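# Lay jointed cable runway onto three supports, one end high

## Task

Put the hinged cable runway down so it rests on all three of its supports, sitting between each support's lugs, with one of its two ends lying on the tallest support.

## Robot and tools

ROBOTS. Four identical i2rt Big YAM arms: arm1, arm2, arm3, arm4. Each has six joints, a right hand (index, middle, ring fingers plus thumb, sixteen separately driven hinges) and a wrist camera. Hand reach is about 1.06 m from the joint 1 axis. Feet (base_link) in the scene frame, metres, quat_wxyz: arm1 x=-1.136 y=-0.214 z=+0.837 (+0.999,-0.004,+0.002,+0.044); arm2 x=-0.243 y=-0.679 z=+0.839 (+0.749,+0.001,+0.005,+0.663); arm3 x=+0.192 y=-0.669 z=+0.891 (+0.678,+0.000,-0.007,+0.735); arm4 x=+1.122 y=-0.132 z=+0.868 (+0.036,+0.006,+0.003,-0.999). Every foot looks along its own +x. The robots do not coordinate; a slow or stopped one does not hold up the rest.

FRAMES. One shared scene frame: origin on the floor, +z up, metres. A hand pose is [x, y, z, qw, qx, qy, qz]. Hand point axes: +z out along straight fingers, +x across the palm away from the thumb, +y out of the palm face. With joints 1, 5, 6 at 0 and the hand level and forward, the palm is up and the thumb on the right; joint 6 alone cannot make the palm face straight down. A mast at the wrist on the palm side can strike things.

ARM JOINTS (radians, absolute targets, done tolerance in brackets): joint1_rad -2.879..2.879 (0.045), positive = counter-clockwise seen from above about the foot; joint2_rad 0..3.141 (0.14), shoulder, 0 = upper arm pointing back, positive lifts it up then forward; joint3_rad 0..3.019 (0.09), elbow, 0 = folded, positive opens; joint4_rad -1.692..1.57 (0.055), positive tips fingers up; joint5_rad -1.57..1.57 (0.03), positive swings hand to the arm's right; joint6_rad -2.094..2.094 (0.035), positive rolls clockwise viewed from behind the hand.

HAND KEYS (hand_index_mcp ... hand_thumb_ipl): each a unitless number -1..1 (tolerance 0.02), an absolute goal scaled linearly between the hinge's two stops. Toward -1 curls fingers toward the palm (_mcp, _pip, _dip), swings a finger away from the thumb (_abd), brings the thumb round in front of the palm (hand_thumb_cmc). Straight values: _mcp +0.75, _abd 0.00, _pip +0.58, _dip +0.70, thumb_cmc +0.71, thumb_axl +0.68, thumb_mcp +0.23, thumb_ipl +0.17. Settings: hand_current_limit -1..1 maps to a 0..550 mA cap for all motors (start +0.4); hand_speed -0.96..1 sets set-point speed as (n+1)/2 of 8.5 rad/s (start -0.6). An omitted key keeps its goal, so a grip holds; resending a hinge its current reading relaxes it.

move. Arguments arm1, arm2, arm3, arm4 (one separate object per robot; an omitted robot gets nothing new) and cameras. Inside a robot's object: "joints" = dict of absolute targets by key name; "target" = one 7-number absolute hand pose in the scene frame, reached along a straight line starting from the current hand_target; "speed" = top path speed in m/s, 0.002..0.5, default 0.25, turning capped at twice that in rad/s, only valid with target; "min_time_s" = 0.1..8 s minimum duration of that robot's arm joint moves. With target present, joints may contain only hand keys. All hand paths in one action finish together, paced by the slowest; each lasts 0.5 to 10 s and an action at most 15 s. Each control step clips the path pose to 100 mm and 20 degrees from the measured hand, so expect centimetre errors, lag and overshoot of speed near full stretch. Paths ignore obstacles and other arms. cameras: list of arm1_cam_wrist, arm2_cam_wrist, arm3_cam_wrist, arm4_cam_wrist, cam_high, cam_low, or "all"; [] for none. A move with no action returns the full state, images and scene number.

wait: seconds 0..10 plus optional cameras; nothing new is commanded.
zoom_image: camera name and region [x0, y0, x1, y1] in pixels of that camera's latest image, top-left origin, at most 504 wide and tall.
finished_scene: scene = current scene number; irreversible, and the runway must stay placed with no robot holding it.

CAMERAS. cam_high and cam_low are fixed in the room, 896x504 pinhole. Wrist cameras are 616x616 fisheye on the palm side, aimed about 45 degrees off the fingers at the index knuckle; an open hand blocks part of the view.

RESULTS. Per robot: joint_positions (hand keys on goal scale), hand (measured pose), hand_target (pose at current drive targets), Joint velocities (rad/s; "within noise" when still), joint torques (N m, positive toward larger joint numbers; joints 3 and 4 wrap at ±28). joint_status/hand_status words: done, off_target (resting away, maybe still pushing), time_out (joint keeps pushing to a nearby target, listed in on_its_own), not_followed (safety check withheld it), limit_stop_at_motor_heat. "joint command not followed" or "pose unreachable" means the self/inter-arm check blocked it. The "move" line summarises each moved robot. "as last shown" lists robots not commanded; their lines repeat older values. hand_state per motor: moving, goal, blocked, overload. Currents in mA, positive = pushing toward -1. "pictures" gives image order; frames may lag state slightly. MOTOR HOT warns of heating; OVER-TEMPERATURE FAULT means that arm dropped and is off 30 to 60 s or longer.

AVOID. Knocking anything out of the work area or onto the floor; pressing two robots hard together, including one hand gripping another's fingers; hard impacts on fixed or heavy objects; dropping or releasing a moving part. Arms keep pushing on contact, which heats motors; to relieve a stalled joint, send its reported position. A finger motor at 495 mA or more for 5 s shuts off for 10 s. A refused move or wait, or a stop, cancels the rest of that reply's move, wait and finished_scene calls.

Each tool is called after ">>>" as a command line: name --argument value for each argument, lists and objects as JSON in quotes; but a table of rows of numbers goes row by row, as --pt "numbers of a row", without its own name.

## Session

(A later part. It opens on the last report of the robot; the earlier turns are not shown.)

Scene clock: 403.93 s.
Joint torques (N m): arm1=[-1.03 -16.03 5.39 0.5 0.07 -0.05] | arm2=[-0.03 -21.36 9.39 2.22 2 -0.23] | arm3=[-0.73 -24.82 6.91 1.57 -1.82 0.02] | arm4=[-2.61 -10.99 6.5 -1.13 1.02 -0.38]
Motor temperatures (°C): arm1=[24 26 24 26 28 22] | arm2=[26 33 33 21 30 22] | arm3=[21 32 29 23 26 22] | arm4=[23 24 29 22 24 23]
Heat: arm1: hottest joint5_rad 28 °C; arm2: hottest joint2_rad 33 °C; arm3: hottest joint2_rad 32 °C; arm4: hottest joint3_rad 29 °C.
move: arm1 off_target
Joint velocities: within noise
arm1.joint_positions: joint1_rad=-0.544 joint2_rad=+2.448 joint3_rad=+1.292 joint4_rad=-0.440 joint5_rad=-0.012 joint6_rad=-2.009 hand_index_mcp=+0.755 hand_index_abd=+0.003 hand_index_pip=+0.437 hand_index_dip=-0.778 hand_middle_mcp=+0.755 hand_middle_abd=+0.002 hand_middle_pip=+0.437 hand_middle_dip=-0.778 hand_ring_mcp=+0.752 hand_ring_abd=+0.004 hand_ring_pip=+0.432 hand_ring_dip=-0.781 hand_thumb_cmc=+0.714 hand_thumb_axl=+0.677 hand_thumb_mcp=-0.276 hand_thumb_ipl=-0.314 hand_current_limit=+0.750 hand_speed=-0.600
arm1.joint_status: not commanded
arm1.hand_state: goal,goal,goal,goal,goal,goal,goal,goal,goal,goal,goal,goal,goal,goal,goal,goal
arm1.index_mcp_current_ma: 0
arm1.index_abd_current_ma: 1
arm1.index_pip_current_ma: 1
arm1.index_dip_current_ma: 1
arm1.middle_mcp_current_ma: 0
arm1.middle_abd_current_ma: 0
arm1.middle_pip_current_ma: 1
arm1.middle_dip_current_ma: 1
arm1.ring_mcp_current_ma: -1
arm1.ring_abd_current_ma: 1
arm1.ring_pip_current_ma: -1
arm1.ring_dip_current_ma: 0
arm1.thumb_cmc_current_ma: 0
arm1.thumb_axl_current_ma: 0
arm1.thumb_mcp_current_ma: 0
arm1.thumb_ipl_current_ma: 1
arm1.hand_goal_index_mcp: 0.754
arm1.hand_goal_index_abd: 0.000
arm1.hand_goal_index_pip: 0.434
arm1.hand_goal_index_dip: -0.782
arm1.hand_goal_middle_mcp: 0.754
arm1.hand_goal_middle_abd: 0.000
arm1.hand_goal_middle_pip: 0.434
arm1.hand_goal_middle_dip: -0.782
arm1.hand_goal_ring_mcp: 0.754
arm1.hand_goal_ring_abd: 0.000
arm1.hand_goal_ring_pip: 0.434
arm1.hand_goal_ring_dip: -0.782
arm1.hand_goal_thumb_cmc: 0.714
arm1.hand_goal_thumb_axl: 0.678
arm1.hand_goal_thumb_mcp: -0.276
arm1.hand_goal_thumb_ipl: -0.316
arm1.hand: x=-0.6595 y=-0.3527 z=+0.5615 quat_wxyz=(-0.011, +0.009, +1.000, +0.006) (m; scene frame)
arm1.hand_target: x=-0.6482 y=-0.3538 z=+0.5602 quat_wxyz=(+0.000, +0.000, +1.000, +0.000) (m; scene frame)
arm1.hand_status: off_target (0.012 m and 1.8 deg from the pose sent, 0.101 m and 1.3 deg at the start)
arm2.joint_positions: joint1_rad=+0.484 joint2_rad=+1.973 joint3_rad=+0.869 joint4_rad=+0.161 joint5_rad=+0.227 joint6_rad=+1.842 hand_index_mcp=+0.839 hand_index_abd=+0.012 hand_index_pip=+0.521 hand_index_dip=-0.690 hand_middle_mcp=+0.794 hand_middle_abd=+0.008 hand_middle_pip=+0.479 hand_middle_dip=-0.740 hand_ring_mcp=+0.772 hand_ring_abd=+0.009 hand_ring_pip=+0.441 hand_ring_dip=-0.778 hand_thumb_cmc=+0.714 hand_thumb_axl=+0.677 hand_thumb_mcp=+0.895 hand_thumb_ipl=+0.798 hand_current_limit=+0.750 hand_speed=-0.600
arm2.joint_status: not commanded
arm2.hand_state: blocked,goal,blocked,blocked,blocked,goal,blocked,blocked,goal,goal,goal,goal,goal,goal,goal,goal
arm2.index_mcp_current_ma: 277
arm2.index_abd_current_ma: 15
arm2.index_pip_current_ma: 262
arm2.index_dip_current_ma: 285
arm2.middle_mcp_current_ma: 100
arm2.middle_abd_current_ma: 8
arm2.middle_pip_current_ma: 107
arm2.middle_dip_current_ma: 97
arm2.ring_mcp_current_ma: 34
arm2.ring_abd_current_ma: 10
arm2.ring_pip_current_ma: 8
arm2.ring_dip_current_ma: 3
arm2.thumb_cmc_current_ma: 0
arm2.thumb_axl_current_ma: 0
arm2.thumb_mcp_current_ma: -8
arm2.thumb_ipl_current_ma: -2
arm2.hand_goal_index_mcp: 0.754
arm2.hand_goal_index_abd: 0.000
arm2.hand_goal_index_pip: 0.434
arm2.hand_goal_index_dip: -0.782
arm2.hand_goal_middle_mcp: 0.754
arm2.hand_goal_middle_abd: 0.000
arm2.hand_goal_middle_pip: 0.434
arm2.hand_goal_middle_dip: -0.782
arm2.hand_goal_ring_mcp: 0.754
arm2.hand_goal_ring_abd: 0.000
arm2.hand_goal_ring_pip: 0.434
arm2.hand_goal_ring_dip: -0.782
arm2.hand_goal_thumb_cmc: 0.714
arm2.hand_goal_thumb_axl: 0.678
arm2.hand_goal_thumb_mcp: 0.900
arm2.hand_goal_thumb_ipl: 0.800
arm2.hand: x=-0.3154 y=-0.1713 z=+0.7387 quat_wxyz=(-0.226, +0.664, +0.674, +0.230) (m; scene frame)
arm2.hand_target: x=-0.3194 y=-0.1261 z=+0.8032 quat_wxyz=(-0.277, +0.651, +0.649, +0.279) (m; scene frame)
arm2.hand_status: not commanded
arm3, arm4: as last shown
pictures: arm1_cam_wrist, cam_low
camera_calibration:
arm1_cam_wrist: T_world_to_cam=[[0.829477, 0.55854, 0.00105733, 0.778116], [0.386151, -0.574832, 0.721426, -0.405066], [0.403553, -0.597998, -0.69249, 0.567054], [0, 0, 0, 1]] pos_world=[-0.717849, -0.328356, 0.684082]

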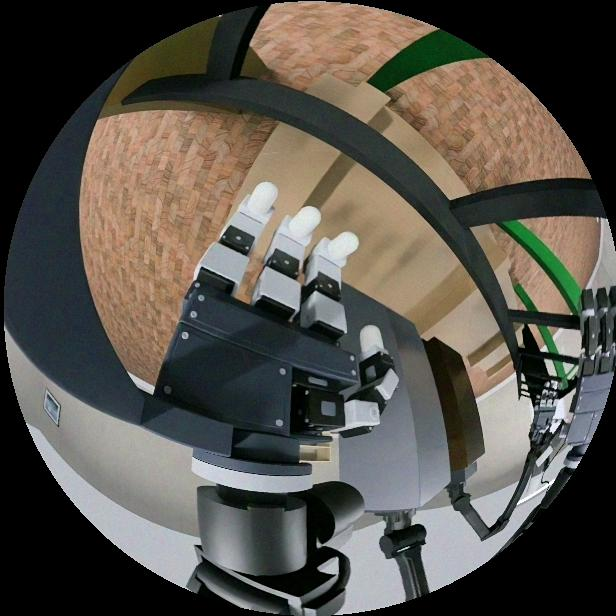

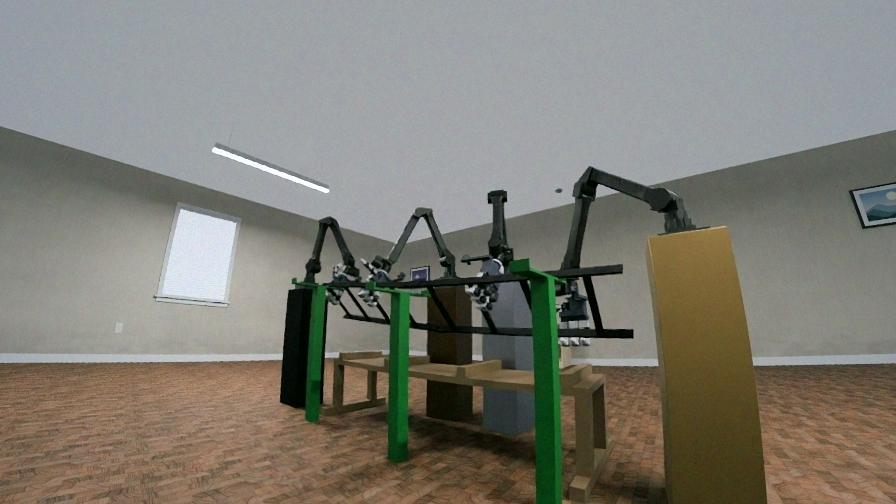

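>>> move --arm1 '{"target": [-0.652, -0.356, 0.523, 0, 0, 1, 0], "speed": 0.08}'

>>> move --arm1 '{"target": [-0.652, -0.268, 0.523, 0, 0, 1, 0], "speed": 0.08}' --cameras '["arm1_cam_wrist", "cam_low"]'

>>> zoom_image --camera "arm1_cam_wrist" --region '[160, 60, 460, 360]'

>>> zoom_image --camera "cam_low" --region '[500, 240, 680, 360]'

Scene clock: 406.37 s.
Joint torques (N m): arm1=[-1.55 -16.44 4.78 0.44 0.08 -0.11] | arm2=[-0.09 -21.48 9.39 2.21 2 -0.22] | arm3=[-0.79 -24.82 6.93 1.55 -1.82 0.01] | arm4=[-2.26 -11.34 6.57 -1.14 0.99 -0.39]
Motor temperatures (°C): arm1=[24 26 24 26 28 22] | arm2=[26 33 33 21 30 22] | arm3=[21 32 29 23 26 22] | arm4=[23 24 29 22 24 23]
Heat: arm1: hottest joint5_rad 28 °C; arm2: hottest joint2_rad 33 °C; arm3: hottest joint2_rad 32 °C; arm4: hottest joint3_rad 29 °C.
move: arm1 done
Joint velocities: within noise
arm1.joint_positions: joint1_rad=-0.544 joint2_rad=+2.535 joint3_rad=+1.331 joint4_rad=-0.389 joint5_rad=-0.012 joint6_rad=-2.009 hand_index_mcp=+0.755 hand_index_abd=+0.003 hand_index_pip=+0.437 hand_index_dip=-0.778 hand_middle_mcp=+0.755 hand_middle_abd=+0.002 hand_middle_pip=+0.437 hand_middle_dip=-0.778 hand_ring_mcp=+0.752 hand_ring_abd=+0.004 hand_ring_pip=+0.432 hand_ring_dip=-0.781 hand_thumb_cmc=+0.714 hand_thumb_axl=+0.677 hand_thumb_mcp=-0.276 hand_thumb_ipl=-0.314 hand_current_limit=+0.750 hand_speed=-0.600
arm1.joint_status: not commanded
arm1.hand_state: goal,goal,goal,goal,goal,goal,goal,goal,goal,goal,goal,goal,goal,goal,goal,goal
arm1.index_mcp_current_ma: 0
arm1.index_abd_current_ma: 1
arm1.index_pip_current_ma: 1
arm1.index_dip_current_ma: 1
arm1.middle_mcp_current_ma: 0
arm1.middle_abd_current_ma: 0
arm1.middle_pip_current_ma: 1
arm1.middle_dip_current_ma: 1
arm1.ring_mcp_current_ma: -1
arm1.ring_abd_current_ma: 1
arm1.ring_pip_current_ma: -1
arm1.ring_dip_current_ma: 0
arm1.thumb_cmc_current_ma: 0
arm1.thumb_axl_current_ma: 0
arm1.thumb_mcp_current_ma: 0
arm1.thumb_ipl_current_ma: 1
arm1.hand_goal_index_mcp: 0.754
arm1.hand_goal_index_abd: 0.000
arm1.hand_goal_index_pip: 0.434
arm1.hand_goal_index_dip: -0.782
arm1.hand_goal_middle_mcp: 0.754
arm1.hand_goal_middle_abd: 0.000
arm1.hand_goal_middle_pip: 0.434
arm1.hand_goal_middle_dip: -0.782
arm1.hand_goal_ring_mcp: 0.754
arm1.hand_goal_ring_abd: 0.000
arm1.hand_goal_ring_pip: 0.434
arm1.hand_goal_ring_dip: -0.782
arm1.hand_goal_thumb_cmc: 0.714
arm1.hand_goal_thumb_axl: 0.678
arm1.hand_goal_thumb_mcp: -0.276
arm1.hand_goal_thumb_ipl: -0.316
arm1.hand: x=-0.6604 y=-0.3526 z=+0.5246 quat_wxyz=(-0.009, +0.009, +1.000, +0.006) (m; scene frame)
arm1.hand_target: x=-0.6519 y=-0.3560 z=+0.5233 quat_wxyz=(+0.000, +0.000, +1.000, +0.000) (m; scene frame)
arm1.hand_status: done (0.009 m and 1.6 deg from the pose sent, 0.039 m and 1.8 deg at the start)
arm2, arm3, arm4: as last shown
pictures: none

Scene clock: 408.23 s.
Joint torques (N m): arm1=[-0.85 -17.96 2.17 0.47 0.05 0.22] | arm2=[-0.03 -21.48 9.39 2.21 1.99 -0.23] | arm3=[-0.85 -24.88 6.89 1.55 -1.82 0.02] | arm4=[-2.26 -11.11 6.57 -1.09 0.99 -0.39]
Motor temperatures (°C): arm1=[24 26 24 26 28 22] | arm2=[26 33 33 21 30 22] | arm3=[21 32 29 23 26 22] | arm4=[23 24 29 22 24 23]
Heat: arm1: hottest joint5_rad 28 °C; arm2: hottest joint2_rad 33 °C; arm3: hottest joint2_rad 32 °C; arm4: hottest joint3_rad 29 °C.
move: arm1 off_target
Joint velocities: within noise
arm1.joint_positions: joint1_rad=-0.388 joint2_rad=+2.535 joint3_rad=+1.246 joint4_rad=-0.312 joint5_rad=-0.012 joint6_rad=-1.879 hand_index_mcp=+0.755 hand_index_abd=+0.003 hand_index_pip=+0.437 hand_index_dip=-0.778 hand_middle_mcp=+0.755 hand_middle_abd=+0.002 hand_middle_pip=+0.437 hand_middle_dip=-0.778 hand_ring_mcp=+0.752 hand_ring_abd=+0.004 hand_ring_pip=+0.432 hand_ring_dip=-0.781 hand_thumb_cmc=+0.714 hand_thumb_axl=+0.677 hand_thumb_mcp=-0.276 hand_thumb_ipl=-0.314 hand_current_limit=+0.750 hand_speed=-0.600
arm1.joint_status: not commanded
arm1.hand_state: goal,goal,goal,goal,goal,goal,goal,goal,goal,goal,goal,goal,goal,goal,goal,goal
arm1.index_mcp_current_ma: 0
arm1.index_abd_current_ma: 1
arm1.index_pip_current_ma: 1
arm1.index_dip_current_ma: 1
arm1.middle_mcp_current_ma: 0
arm1.middle_abd_current_ma: 0
arm1.middle_pip_current_ma: 1
arm1.middle_dip_current_ma: 1
arm1.ring_mcp_current_ma: -1
arm1.ring_abd_current_ma: 1
arm1.ring_pip_current_ma: -1
arm1.ring_dip_current_ma: 0
arm1.thumb_cmc_current_ma: 0
arm1.thumb_axl_current_ma: 0
arm1.thumb_mcp_current_ma: 0
arm1.thumb_ipl_current_ma: 1
arm1.hand_goal_index_mcp: 0.754
arm1.hand_goal_index_abd: 0.000
arm1.hand_goal_index_pip: 0.434
arm1.hand_goal_index_dip: -0.782
arm1.hand_goal_middle_mcp: 0.754
arm1.hand_goal_middle_abd: 0.000
arm1.hand_goal_middle_pip: 0.434
arm1.hand_goal_middle_dip: -0.782
arm1.hand_goal_ring_mcp: 0.754
arm1.hand_goal_ring_abd: 0.000
arm1.hand_goal_ring_pip: 0.434
arm1.hand_goal_ring_dip: -0.782
arm1.hand_goal_thumb_cmc: 0.714
arm1.hand_goal_thumb_axl: 0.678
arm1.hand_goal_thumb_mcp: -0.276
arm1.hand_goal_thumb_ipl: -0.316
arm1.hand: x=-0.6652 y=-0.2692 z=+0.5134 quat_wxyz=(-0.014, -0.004, +1.000, +0.006) (m; scene frame)
arm1.hand_target: x=-0.6520 y=-0.2679 z=+0.5231 quat_wxyz=(+0.000, +0.000, +1.000, +0.000) (m; scene frame)
arm1.hand_status: off_target (0.016 m and 1.8 deg from the pose sent, 0.085 m and 1.6 deg at the start)
arm2, arm3, arm4: as last shown
pictures: arm1_cam_wrist, cam_low
camera_calibration:
arm1_cam_wrist: T_world_to_cam=[[0.81468, 0.579883, -0.00565807, 0.73573], [0.406365, -0.563889, 0.718955, -0.30251], [0.41372, -0.588018, -0.695033, 0.596701], [0, 0, 0, 1]] pos_world=[-0.723322, -0.246349, 0.636381]

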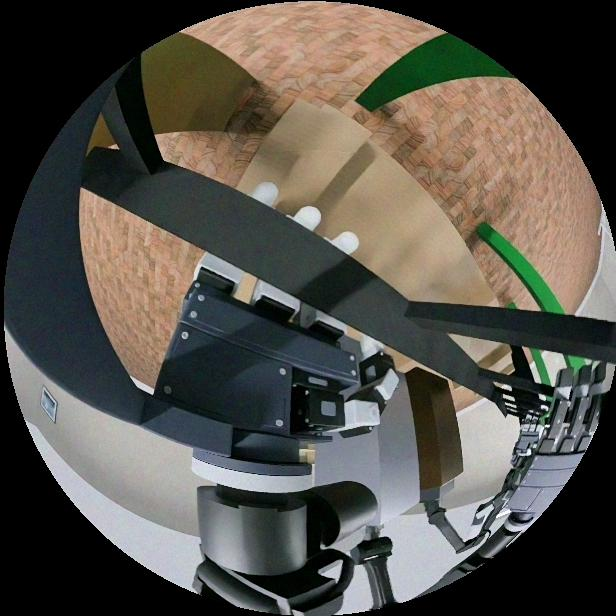

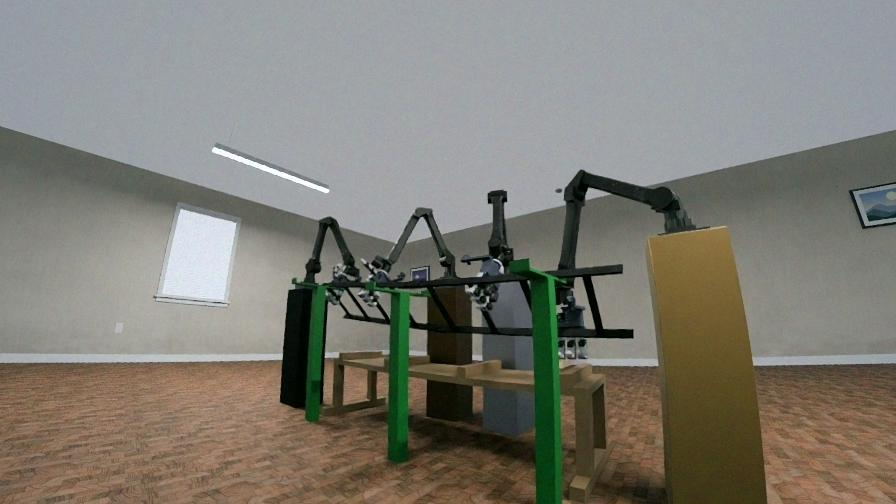

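Scaled by 1.680 from the camera's 616x616 image, which has a finer 880x880 frame.

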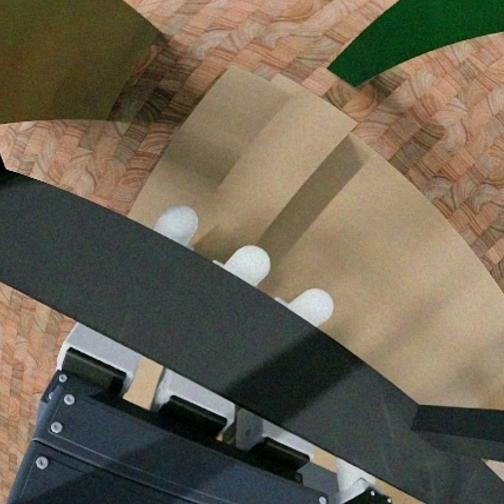

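Scaled by 2.800 from the camera's 896x504 image, which has a finer 1280x720 frame.

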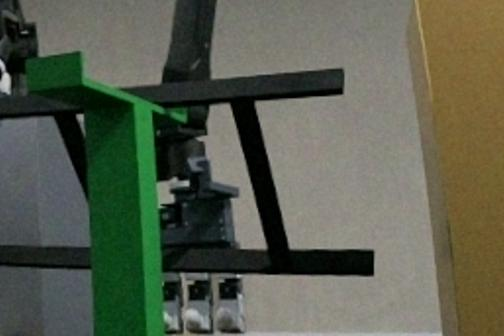

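>>> move --arm1 '{"target": [-0.652, -0.266, 0.575, 0, 0, 1, 0], "speed": 0.06}' --cameras '["arm1_cam_wrist"]'

Scene clock: 409.80 s.
Joint torques (N m): arm1=[-0.67 -18.08 2.69 -0.24 0.05 0.21] | arm2=[-0.09 -21.42 9.39 2.21 2 -0.23] | arm3=[-0.79 -24.88 6.9 1.55 -1.82 0.01] | arm4=[-2.61 -11.11 6.57 -1.02 1 -0.37]
Motor temperatures (°C): arm1=[24 26 24 26 28 22] | arm2=[26 33 33 21 30 22] | arm3=[21 32 29 23 26 22] | arm4=[23 24 29 22 24 23]
Heat: arm1: hottest joint5_rad 28 °C; arm2: hottest joint2_rad 33 °C; arm3: hottest joint2_rad 32 °C; arm4: hottest joint3_rad 29 °C.
move: arm1 off_target
Joint velocities: within noise
arm1.joint_positions: joint1_rad=-0.388 joint2_rad=+2.410 joint3_rad=+1.184 joint4_rad=-0.360 joint5_rad=-0.012 joint6_rad=-1.875 hand_index_mcp=+0.755 hand_index_abd=+0.003 hand_index_pip=+0.437 hand_index_dip=-0.778 hand_middle_mcp=+0.755 hand_middle_abd=+0.002 hand_middle_pip=+0.437 hand_middle_dip=-0.778 hand_ring_mcp=+0.752 hand_ring_abd=+0.004 hand_ring_pip=+0.432 hand_ring_dip=-0.781 hand_thumb_cmc=+0.714 hand_thumb_axl=+0.677 hand_thumb_mcp=-0.276 hand_thumb_ipl=-0.314 hand_current_limit=+0.750 hand_speed=-0.600
arm1.joint_status: not commanded
arm1.hand_state: goal,goal,goal,goal,goal,goal,goal,goal,goal,goal,goal,goal,goal,goal,goal,goal
arm1.index_mcp_current_ma: 0
arm1.index_abd_current_ma: 1
arm1.index_pip_current_ma: 1
arm1.index_dip_current_ma: 1
arm1.middle_mcp_current_ma: 0
arm1.middle_abd_current_ma: 0
arm1.middle_pip_current_ma: 1
arm1.middle_dip_current_ma: 1
arm1.ring_mcp_current_ma: -1
arm1.ring_abd_current_ma: 1
arm1.ring_pip_current_ma: -1
arm1.ring_dip_current_ma: 0
arm1.thumb_cmc_current_ma: 0
arm1.thumb_axl_current_ma: 0
arm1.thumb_mcp_current_ma: 0
arm1.thumb_ipl_current_ma: 1
arm1.hand_goal_index_mcp: 0.754
arm1.hand_goal_index_abd: 0.000
arm1.hand_goal_index_pip: 0.434
arm1.hand_goal_index_dip: -0.782
arm1.hand_goal_middle_mcp: 0.754
arm1.hand_goal_middle_abd: 0.000
arm1.hand_goal_middle_pip: 0.434
arm1.hand_goal_middle_dip: -0.782
arm1.hand_goal_ring_mcp: 0.754
arm1.hand_goal_ring_abd: 0.000
arm1.hand_goal_ring_pip: 0.434
arm1.hand_goal_ring_dip: -0.782
arm1.hand_goal_thumb_cmc: 0.714
arm1.hand_goal_thumb_axl: 0.678
arm1.hand_goal_thumb_mcp: -0.276
arm1.hand_goal_thumb_ipl: -0.316
arm1.hand: x=-0.6607 y=-0.2701 z=+0.5634 quat_wxyz=(-0.007, -0.002, +1.000, +0.003) (m; scene frame)
arm1.hand_target: x=-0.6520 y=-0.2659 z=+0.5749 quat_wxyz=(+0.000, +0.000, +1.000, +0.000) (m; scene frame)
arm1.hand_status: off_target (0.015 m and 0.9 deg from the pose sent, 0.063 m and 1.8 deg at the start)
arm2, arm3, arm4: as last shown
pictures: arm1_cam_wrist
camera_calibration:
arm1_cam_wrist: T_world_to_cam=[[0.81661, 0.577175, 0.00404265, 0.727944], [0.393441, -0.561753, 0.727762, -0.353721], [0.422317, -0.592707, -0.685818, 0.628312], [0, 0, 0, 1]] pos_world=[-0.720625, -0.24645, 0.68539]

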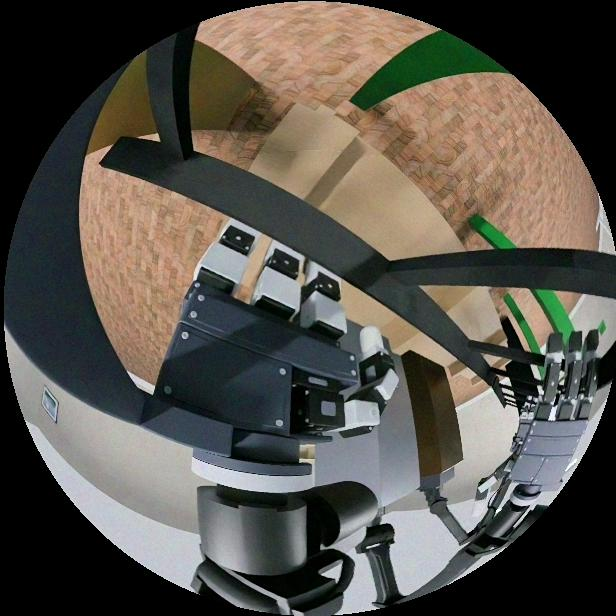

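>>> move --arm1 '{"target": [-0.652, -0.252, 0.55, 0, 0, 1, 0], "speed": 0.06}'

>>> move --arm1 '{"target": [-0.652, -0.252, 0.585, 0, 0, 1, 0], "speed": 0.06}' --cameras '["arm1_cam_wrist"]'

Scene clock: 411.57 s.
Joint torques (N m): arm1=[-0.62 -15.21 3.88 0.58 0.06 0.26] | arm2=[-0.09 -21.54 9.4 2.22 1.99 -0.23] | arm3=[-0.79 -24.88 6.9 1.55 -1.81 0.01] | arm4=[-2.67 -10.81 6.53 -1.18 1.01 -0.39]
Motor temperatures (°C): arm1=[24 26 24 26 28 22] | arm2=[26 33 33 21 30 22] | arm3=[21 32 29 23 26 22] | arm4=[23 24 29 22 24 23]
Heat: arm1: hottest joint5_rad 28 °C; arm2: hottest joint2_rad 33 °C; arm3: hottest joint2_rad 32 °C; arm4: hottest joint3_rad 29 °C.
move: arm1 done
Joint velocities: within noise
arm1.joint_positions: joint1_rad=-0.360 joint2_rad=+2.431 joint3_rad=+1.184 joint4_rad=-0.335 joint5_rad=-0.012 joint6_rad=-1.847 hand_index_mcp=+0.755 hand_index_abd=+0.003 hand_index_pip=+0.437 hand_index_dip=-0.778 hand_middle_mcp=+0.755 hand_middle_abd=+0.002 hand_middle_pip=+0.437 hand_middle_dip=-0.778 hand_ring_mcp=+0.752 hand_ring_abd=+0.004 hand_ring_pip=+0.432 hand_ring_dip=-0.781 hand_thumb_cmc=+0.714 hand_thumb_axl=+0.677 hand_thumb_mcp=-0.276 hand_thumb_ipl=-0.314 hand_current_limit=+0.750 hand_speed=-0.600
arm1.joint_status: not commanded
arm1.hand_state: goal,goal,goal,goal,goal,goal,goal,goal,goal,goal,goal,goal,goal,goal,goal,goal
arm1.index_mcp_current_ma: 0
arm1.index_abd_current_ma: 1
arm1.index_pip_current_ma: 1
arm1.index_dip_current_ma: 1
arm1.middle_mcp_current_ma: 0
arm1.middle_abd_current_ma: 0
arm1.middle_pip_current_ma: 1
arm1.middle_dip_current_ma: 1
arm1.ring_mcp_current_ma: -1
arm1.ring_abd_current_ma: 1
arm1.ring_pip_current_ma: -1
arm1.ring_dip_current_ma: 0
arm1.thumb_cmc_current_ma: 0
arm1.thumb_axl_current_ma: 0
arm1.thumb_mcp_current_ma: 0
arm1.thumb_ipl_current_ma: 1
arm1.hand_goal_index_mcp: 0.754
arm1.hand_goal_index_abd: 0.000
arm1.hand_goal_index_pip: 0.434
arm1.hand_goal_index_dip: -0.782
arm1.hand_goal_middle_mcp: 0.754
arm1.hand_goal_middle_abd: 0.000
arm1.hand_goal_middle_pip: 0.434
arm1.hand_goal_middle_dip: -0.782
arm1.hand_goal_ring_mcp: 0.754
arm1.hand_goal_ring_abd: 0.000
arm1.hand_goal_ring_pip: 0.434
arm1.hand_goal_ring_dip: -0.782
arm1.hand_goal_thumb_cmc: 0.714
arm1.hand_goal_thumb_axl: 0.678
arm1.hand_goal_thumb_mcp: -0.276
arm1.hand_goal_thumb_ipl: -0.316
arm1.hand: x=-0.6598 y=-0.2568 z=+0.5534 quat_wxyz=(-0.006, -0.002, +1.000, +0.003) (m; scene frame)
arm1.hand_target: x=-0.6521 y=-0.2519 z=+0.5502 quat_wxyz=(+0.000, +0.000, +1.000, +0.000) (m; scene frame)
arm1.hand_status: done (0.010 m and 0.8 deg from the pose sent, 0.024 m and 0.9 deg at the start)
arm2, arm3, arm4: as last shown
pictures: none

Scene clock: 412.70 s.
Joint torques (N m): arm1=[-0.62 -18.9 2.63 -0.39 -0.04 0.21] | arm2=[-0.15 -21.42 9.4 2.22 1.99 -0.24] | arm3=[-0.79 -24.82 6.91 1.57 -1.91 0.01] | arm4=[-2.61 -11.11 6.5 -1.1 1.03 -0.36]
Motor temperatures (°C): arm1=[24 26 24 26 28 22] | arm2=[26 33 33 21 30 22] | arm3=[21 32 29 23 26 22] | arm4=[23 24 29 22 24 23]
Heat: arm1: hottest joint5_rad 28 °C; arm2: hottest joint2_rad 33 °C; arm3: hottest joint2_rad 32 °C; arm4: hottest joint3_rad 29 °C.
move: arm1 off_target
Joint velocities: within noise
arm1.joint_positions: joint1_rad=-0.360 joint2_rad=+2.395 joint3_rad=+1.160 joint4_rad=-0.362 joint5_rad=-0.009 joint6_rad=-1.847 hand_index_mcp=+0.755 hand_index_abd=+0.003 hand_index_pip=+0.437 hand_index_dip=-0.778 hand_middle_mcp=+0.755 hand_middle_abd=+0.002 hand_middle_pip=+0.437 hand_middle_dip=-0.778 hand_ring_mcp=+0.767 hand_ring_abd=+0.001 hand_ring_pip=+0.446 hand_ring_dip=-0.765 hand_thumb_cmc=+0.714 hand_thumb_axl=+0.677 hand_thumb_mcp=-0.276 hand_thumb_ipl=-0.314 hand_current_limit=+0.750 hand_speed=-0.600
arm1.joint_status: not commanded
arm1.hand_state: goal,goal,goal,goal,goal,goal,goal,goal,goal,goal,goal,goal,goal,goal,goal,goal
arm1.index_mcp_current_ma: 0
arm1.index_abd_current_ma: 1
arm1.index_pip_current_ma: 1
arm1.index_dip_current_ma: 1
arm1.middle_mcp_current_ma: 0
arm1.middle_abd_current_ma: 0
arm1.middle_pip_current_ma: 1
arm1.middle_dip_current_ma: 1
arm1.ring_mcp_current_ma: 11
arm1.ring_abd_current_ma: 0
arm1.ring_pip_current_ma: 8
arm1.ring_dip_current_ma: 15
arm1.thumb_cmc_current_ma: 0
arm1.thumb_axl_current_ma: 0
arm1.thumb_mcp_current_ma: 0
arm1.thumb_ipl_current_ma: 1
arm1.hand_goal_index_mcp: 0.754
arm1.hand_goal_index_abd: 0.000
arm1.hand_goal_index_pip: 0.434
arm1.hand_goal_index_dip: -0.782
arm1.hand_goal_middle_mcp: 0.754
arm1.hand_goal_middle_abd: 0.000
arm1.hand_goal_middle_pip: 0.434
arm1.hand_goal_middle_dip: -0.782
arm1.hand_goal_ring_mcp: 0.754
arm1.hand_goal_ring_abd: 0.000
arm1.hand_goal_ring_pip: 0.434
arm1.hand_goal_ring_dip: -0.782
arm1.hand_goal_thumb_cmc: 0.714
arm1.hand_goal_thumb_axl: 0.678
arm1.hand_goal_thumb_mcp: -0.276
arm1.hand_goal_thumb_ipl: -0.316
arm1.hand: x=-0.6660 y=-0.2553 z=+0.5665 quat_wxyz=(-0.013, -0.001, +1.000, +0.004) (m; scene frame)
arm1.hand_target: x=-0.6523 y=-0.2518 z=+0.5846 quat_wxyz=(+0.000, +0.000, +1.000, +0.000) (m; scene frame)
arm1.hand_status: off_target (0.023 m and 1.6 deg from the pose sent, 0.033 m and 0.8 deg at the start)
arm2, arm3, arm4: as last shown
arm2.joint_positions: joint1_rad=+0.484 joint2_rad=+1.973 joint3_rad=+0.869 joint4_rad=+0.161 joint5_rad=+0.227 joint6_rad=+1.842 hand_index_mcp=+0.839 hand_index_abd=+0.012 hand_index_pip=+0.521 hand_index_dip=-0.690 hand_middle_mcp=+0.794 hand_middle_abd=+0.008 hand_middle_pip=+0.479 hand_middle_dip=-0.741 hand_ring_mcp=+0.772 hand_ring_abd=+0.009 hand_ring_pip=+0.441 hand_ring_dip=-0.778 hand_thumb_cmc=+0.714 hand_thumb_axl=+0.677 hand_thumb_mcp=+0.895 hand_thumb_ipl=+0.798 hand_current_limit=+0.750 hand_speed=-0.600
arm2.middle_pip_current_ma: 106
arm2.middle_dip_current_ma: 96
arm2.hand: x=-0.3153 y=-0.1714 z=+0.7386 quat_wxyz=(-0.226, +0.664, +0.675, +0.230) (m; scene frame)
arm2.hand_target: x=-0.3194 y=-0.1260 z=+0.8033 quat_wxyz=(-0.277, +0.651, +0.649, +0.279) (m; scene frame)
arm3.joint_positions: joint1_rad=-0.546 joint2_rad=+2.005 joint3_rad=+0.900 joint4_rad=+0.084 joint5_rad=-0.284 joint6_rad=-1.919 hand_index_mcp=+0.769 hand_index_abd=+0.000 hand_index_pip=+0.448 hand_index_dip=-0.773 hand_middle_mcp=+0.820 hand_middle_abd=+0.017 hand_middle_pip=+0.497 hand_middle_dip=-0.720 hand_ring_mcp=+0.870 hand_ring_abd=+0.044 hand_ring_pip=+0.547 hand_ring_dip=-0.655 hand_thumb_cmc=+0.714 hand_thumb_axl=+0.677 hand_thumb_mcp=+0.221 hand_thumb_ipl=+0.168 hand_current_limit=+0.750 hand_speed=-0.600
arm3.hand: x=+0.3076 y=-0.1435 z=+0.8134 quat_wxyz=(+0.207, -0.662, +0.684, +0.226) (m; scene frame)
arm4.hand: x=+0.7403 y=-0.1694 z=+0.8238 quat_wxyz=(-0.171, +0.681, -0.696, -0.153) (m; scene frame)
pictures: arm1_cam_wrist
camera_calibration:
arm1_cam_wrist: T_world_to_cam=[[0.817079, 0.576497, -0.00579621, 0.729372], [0.402029, -0.56254, 0.722442, -0.337081], [0.413224, -0.592622, -0.691408, 0.638606], [0, 0, 0, 1]] pos_world=[-0.724326, -0.23165, 0.689286]

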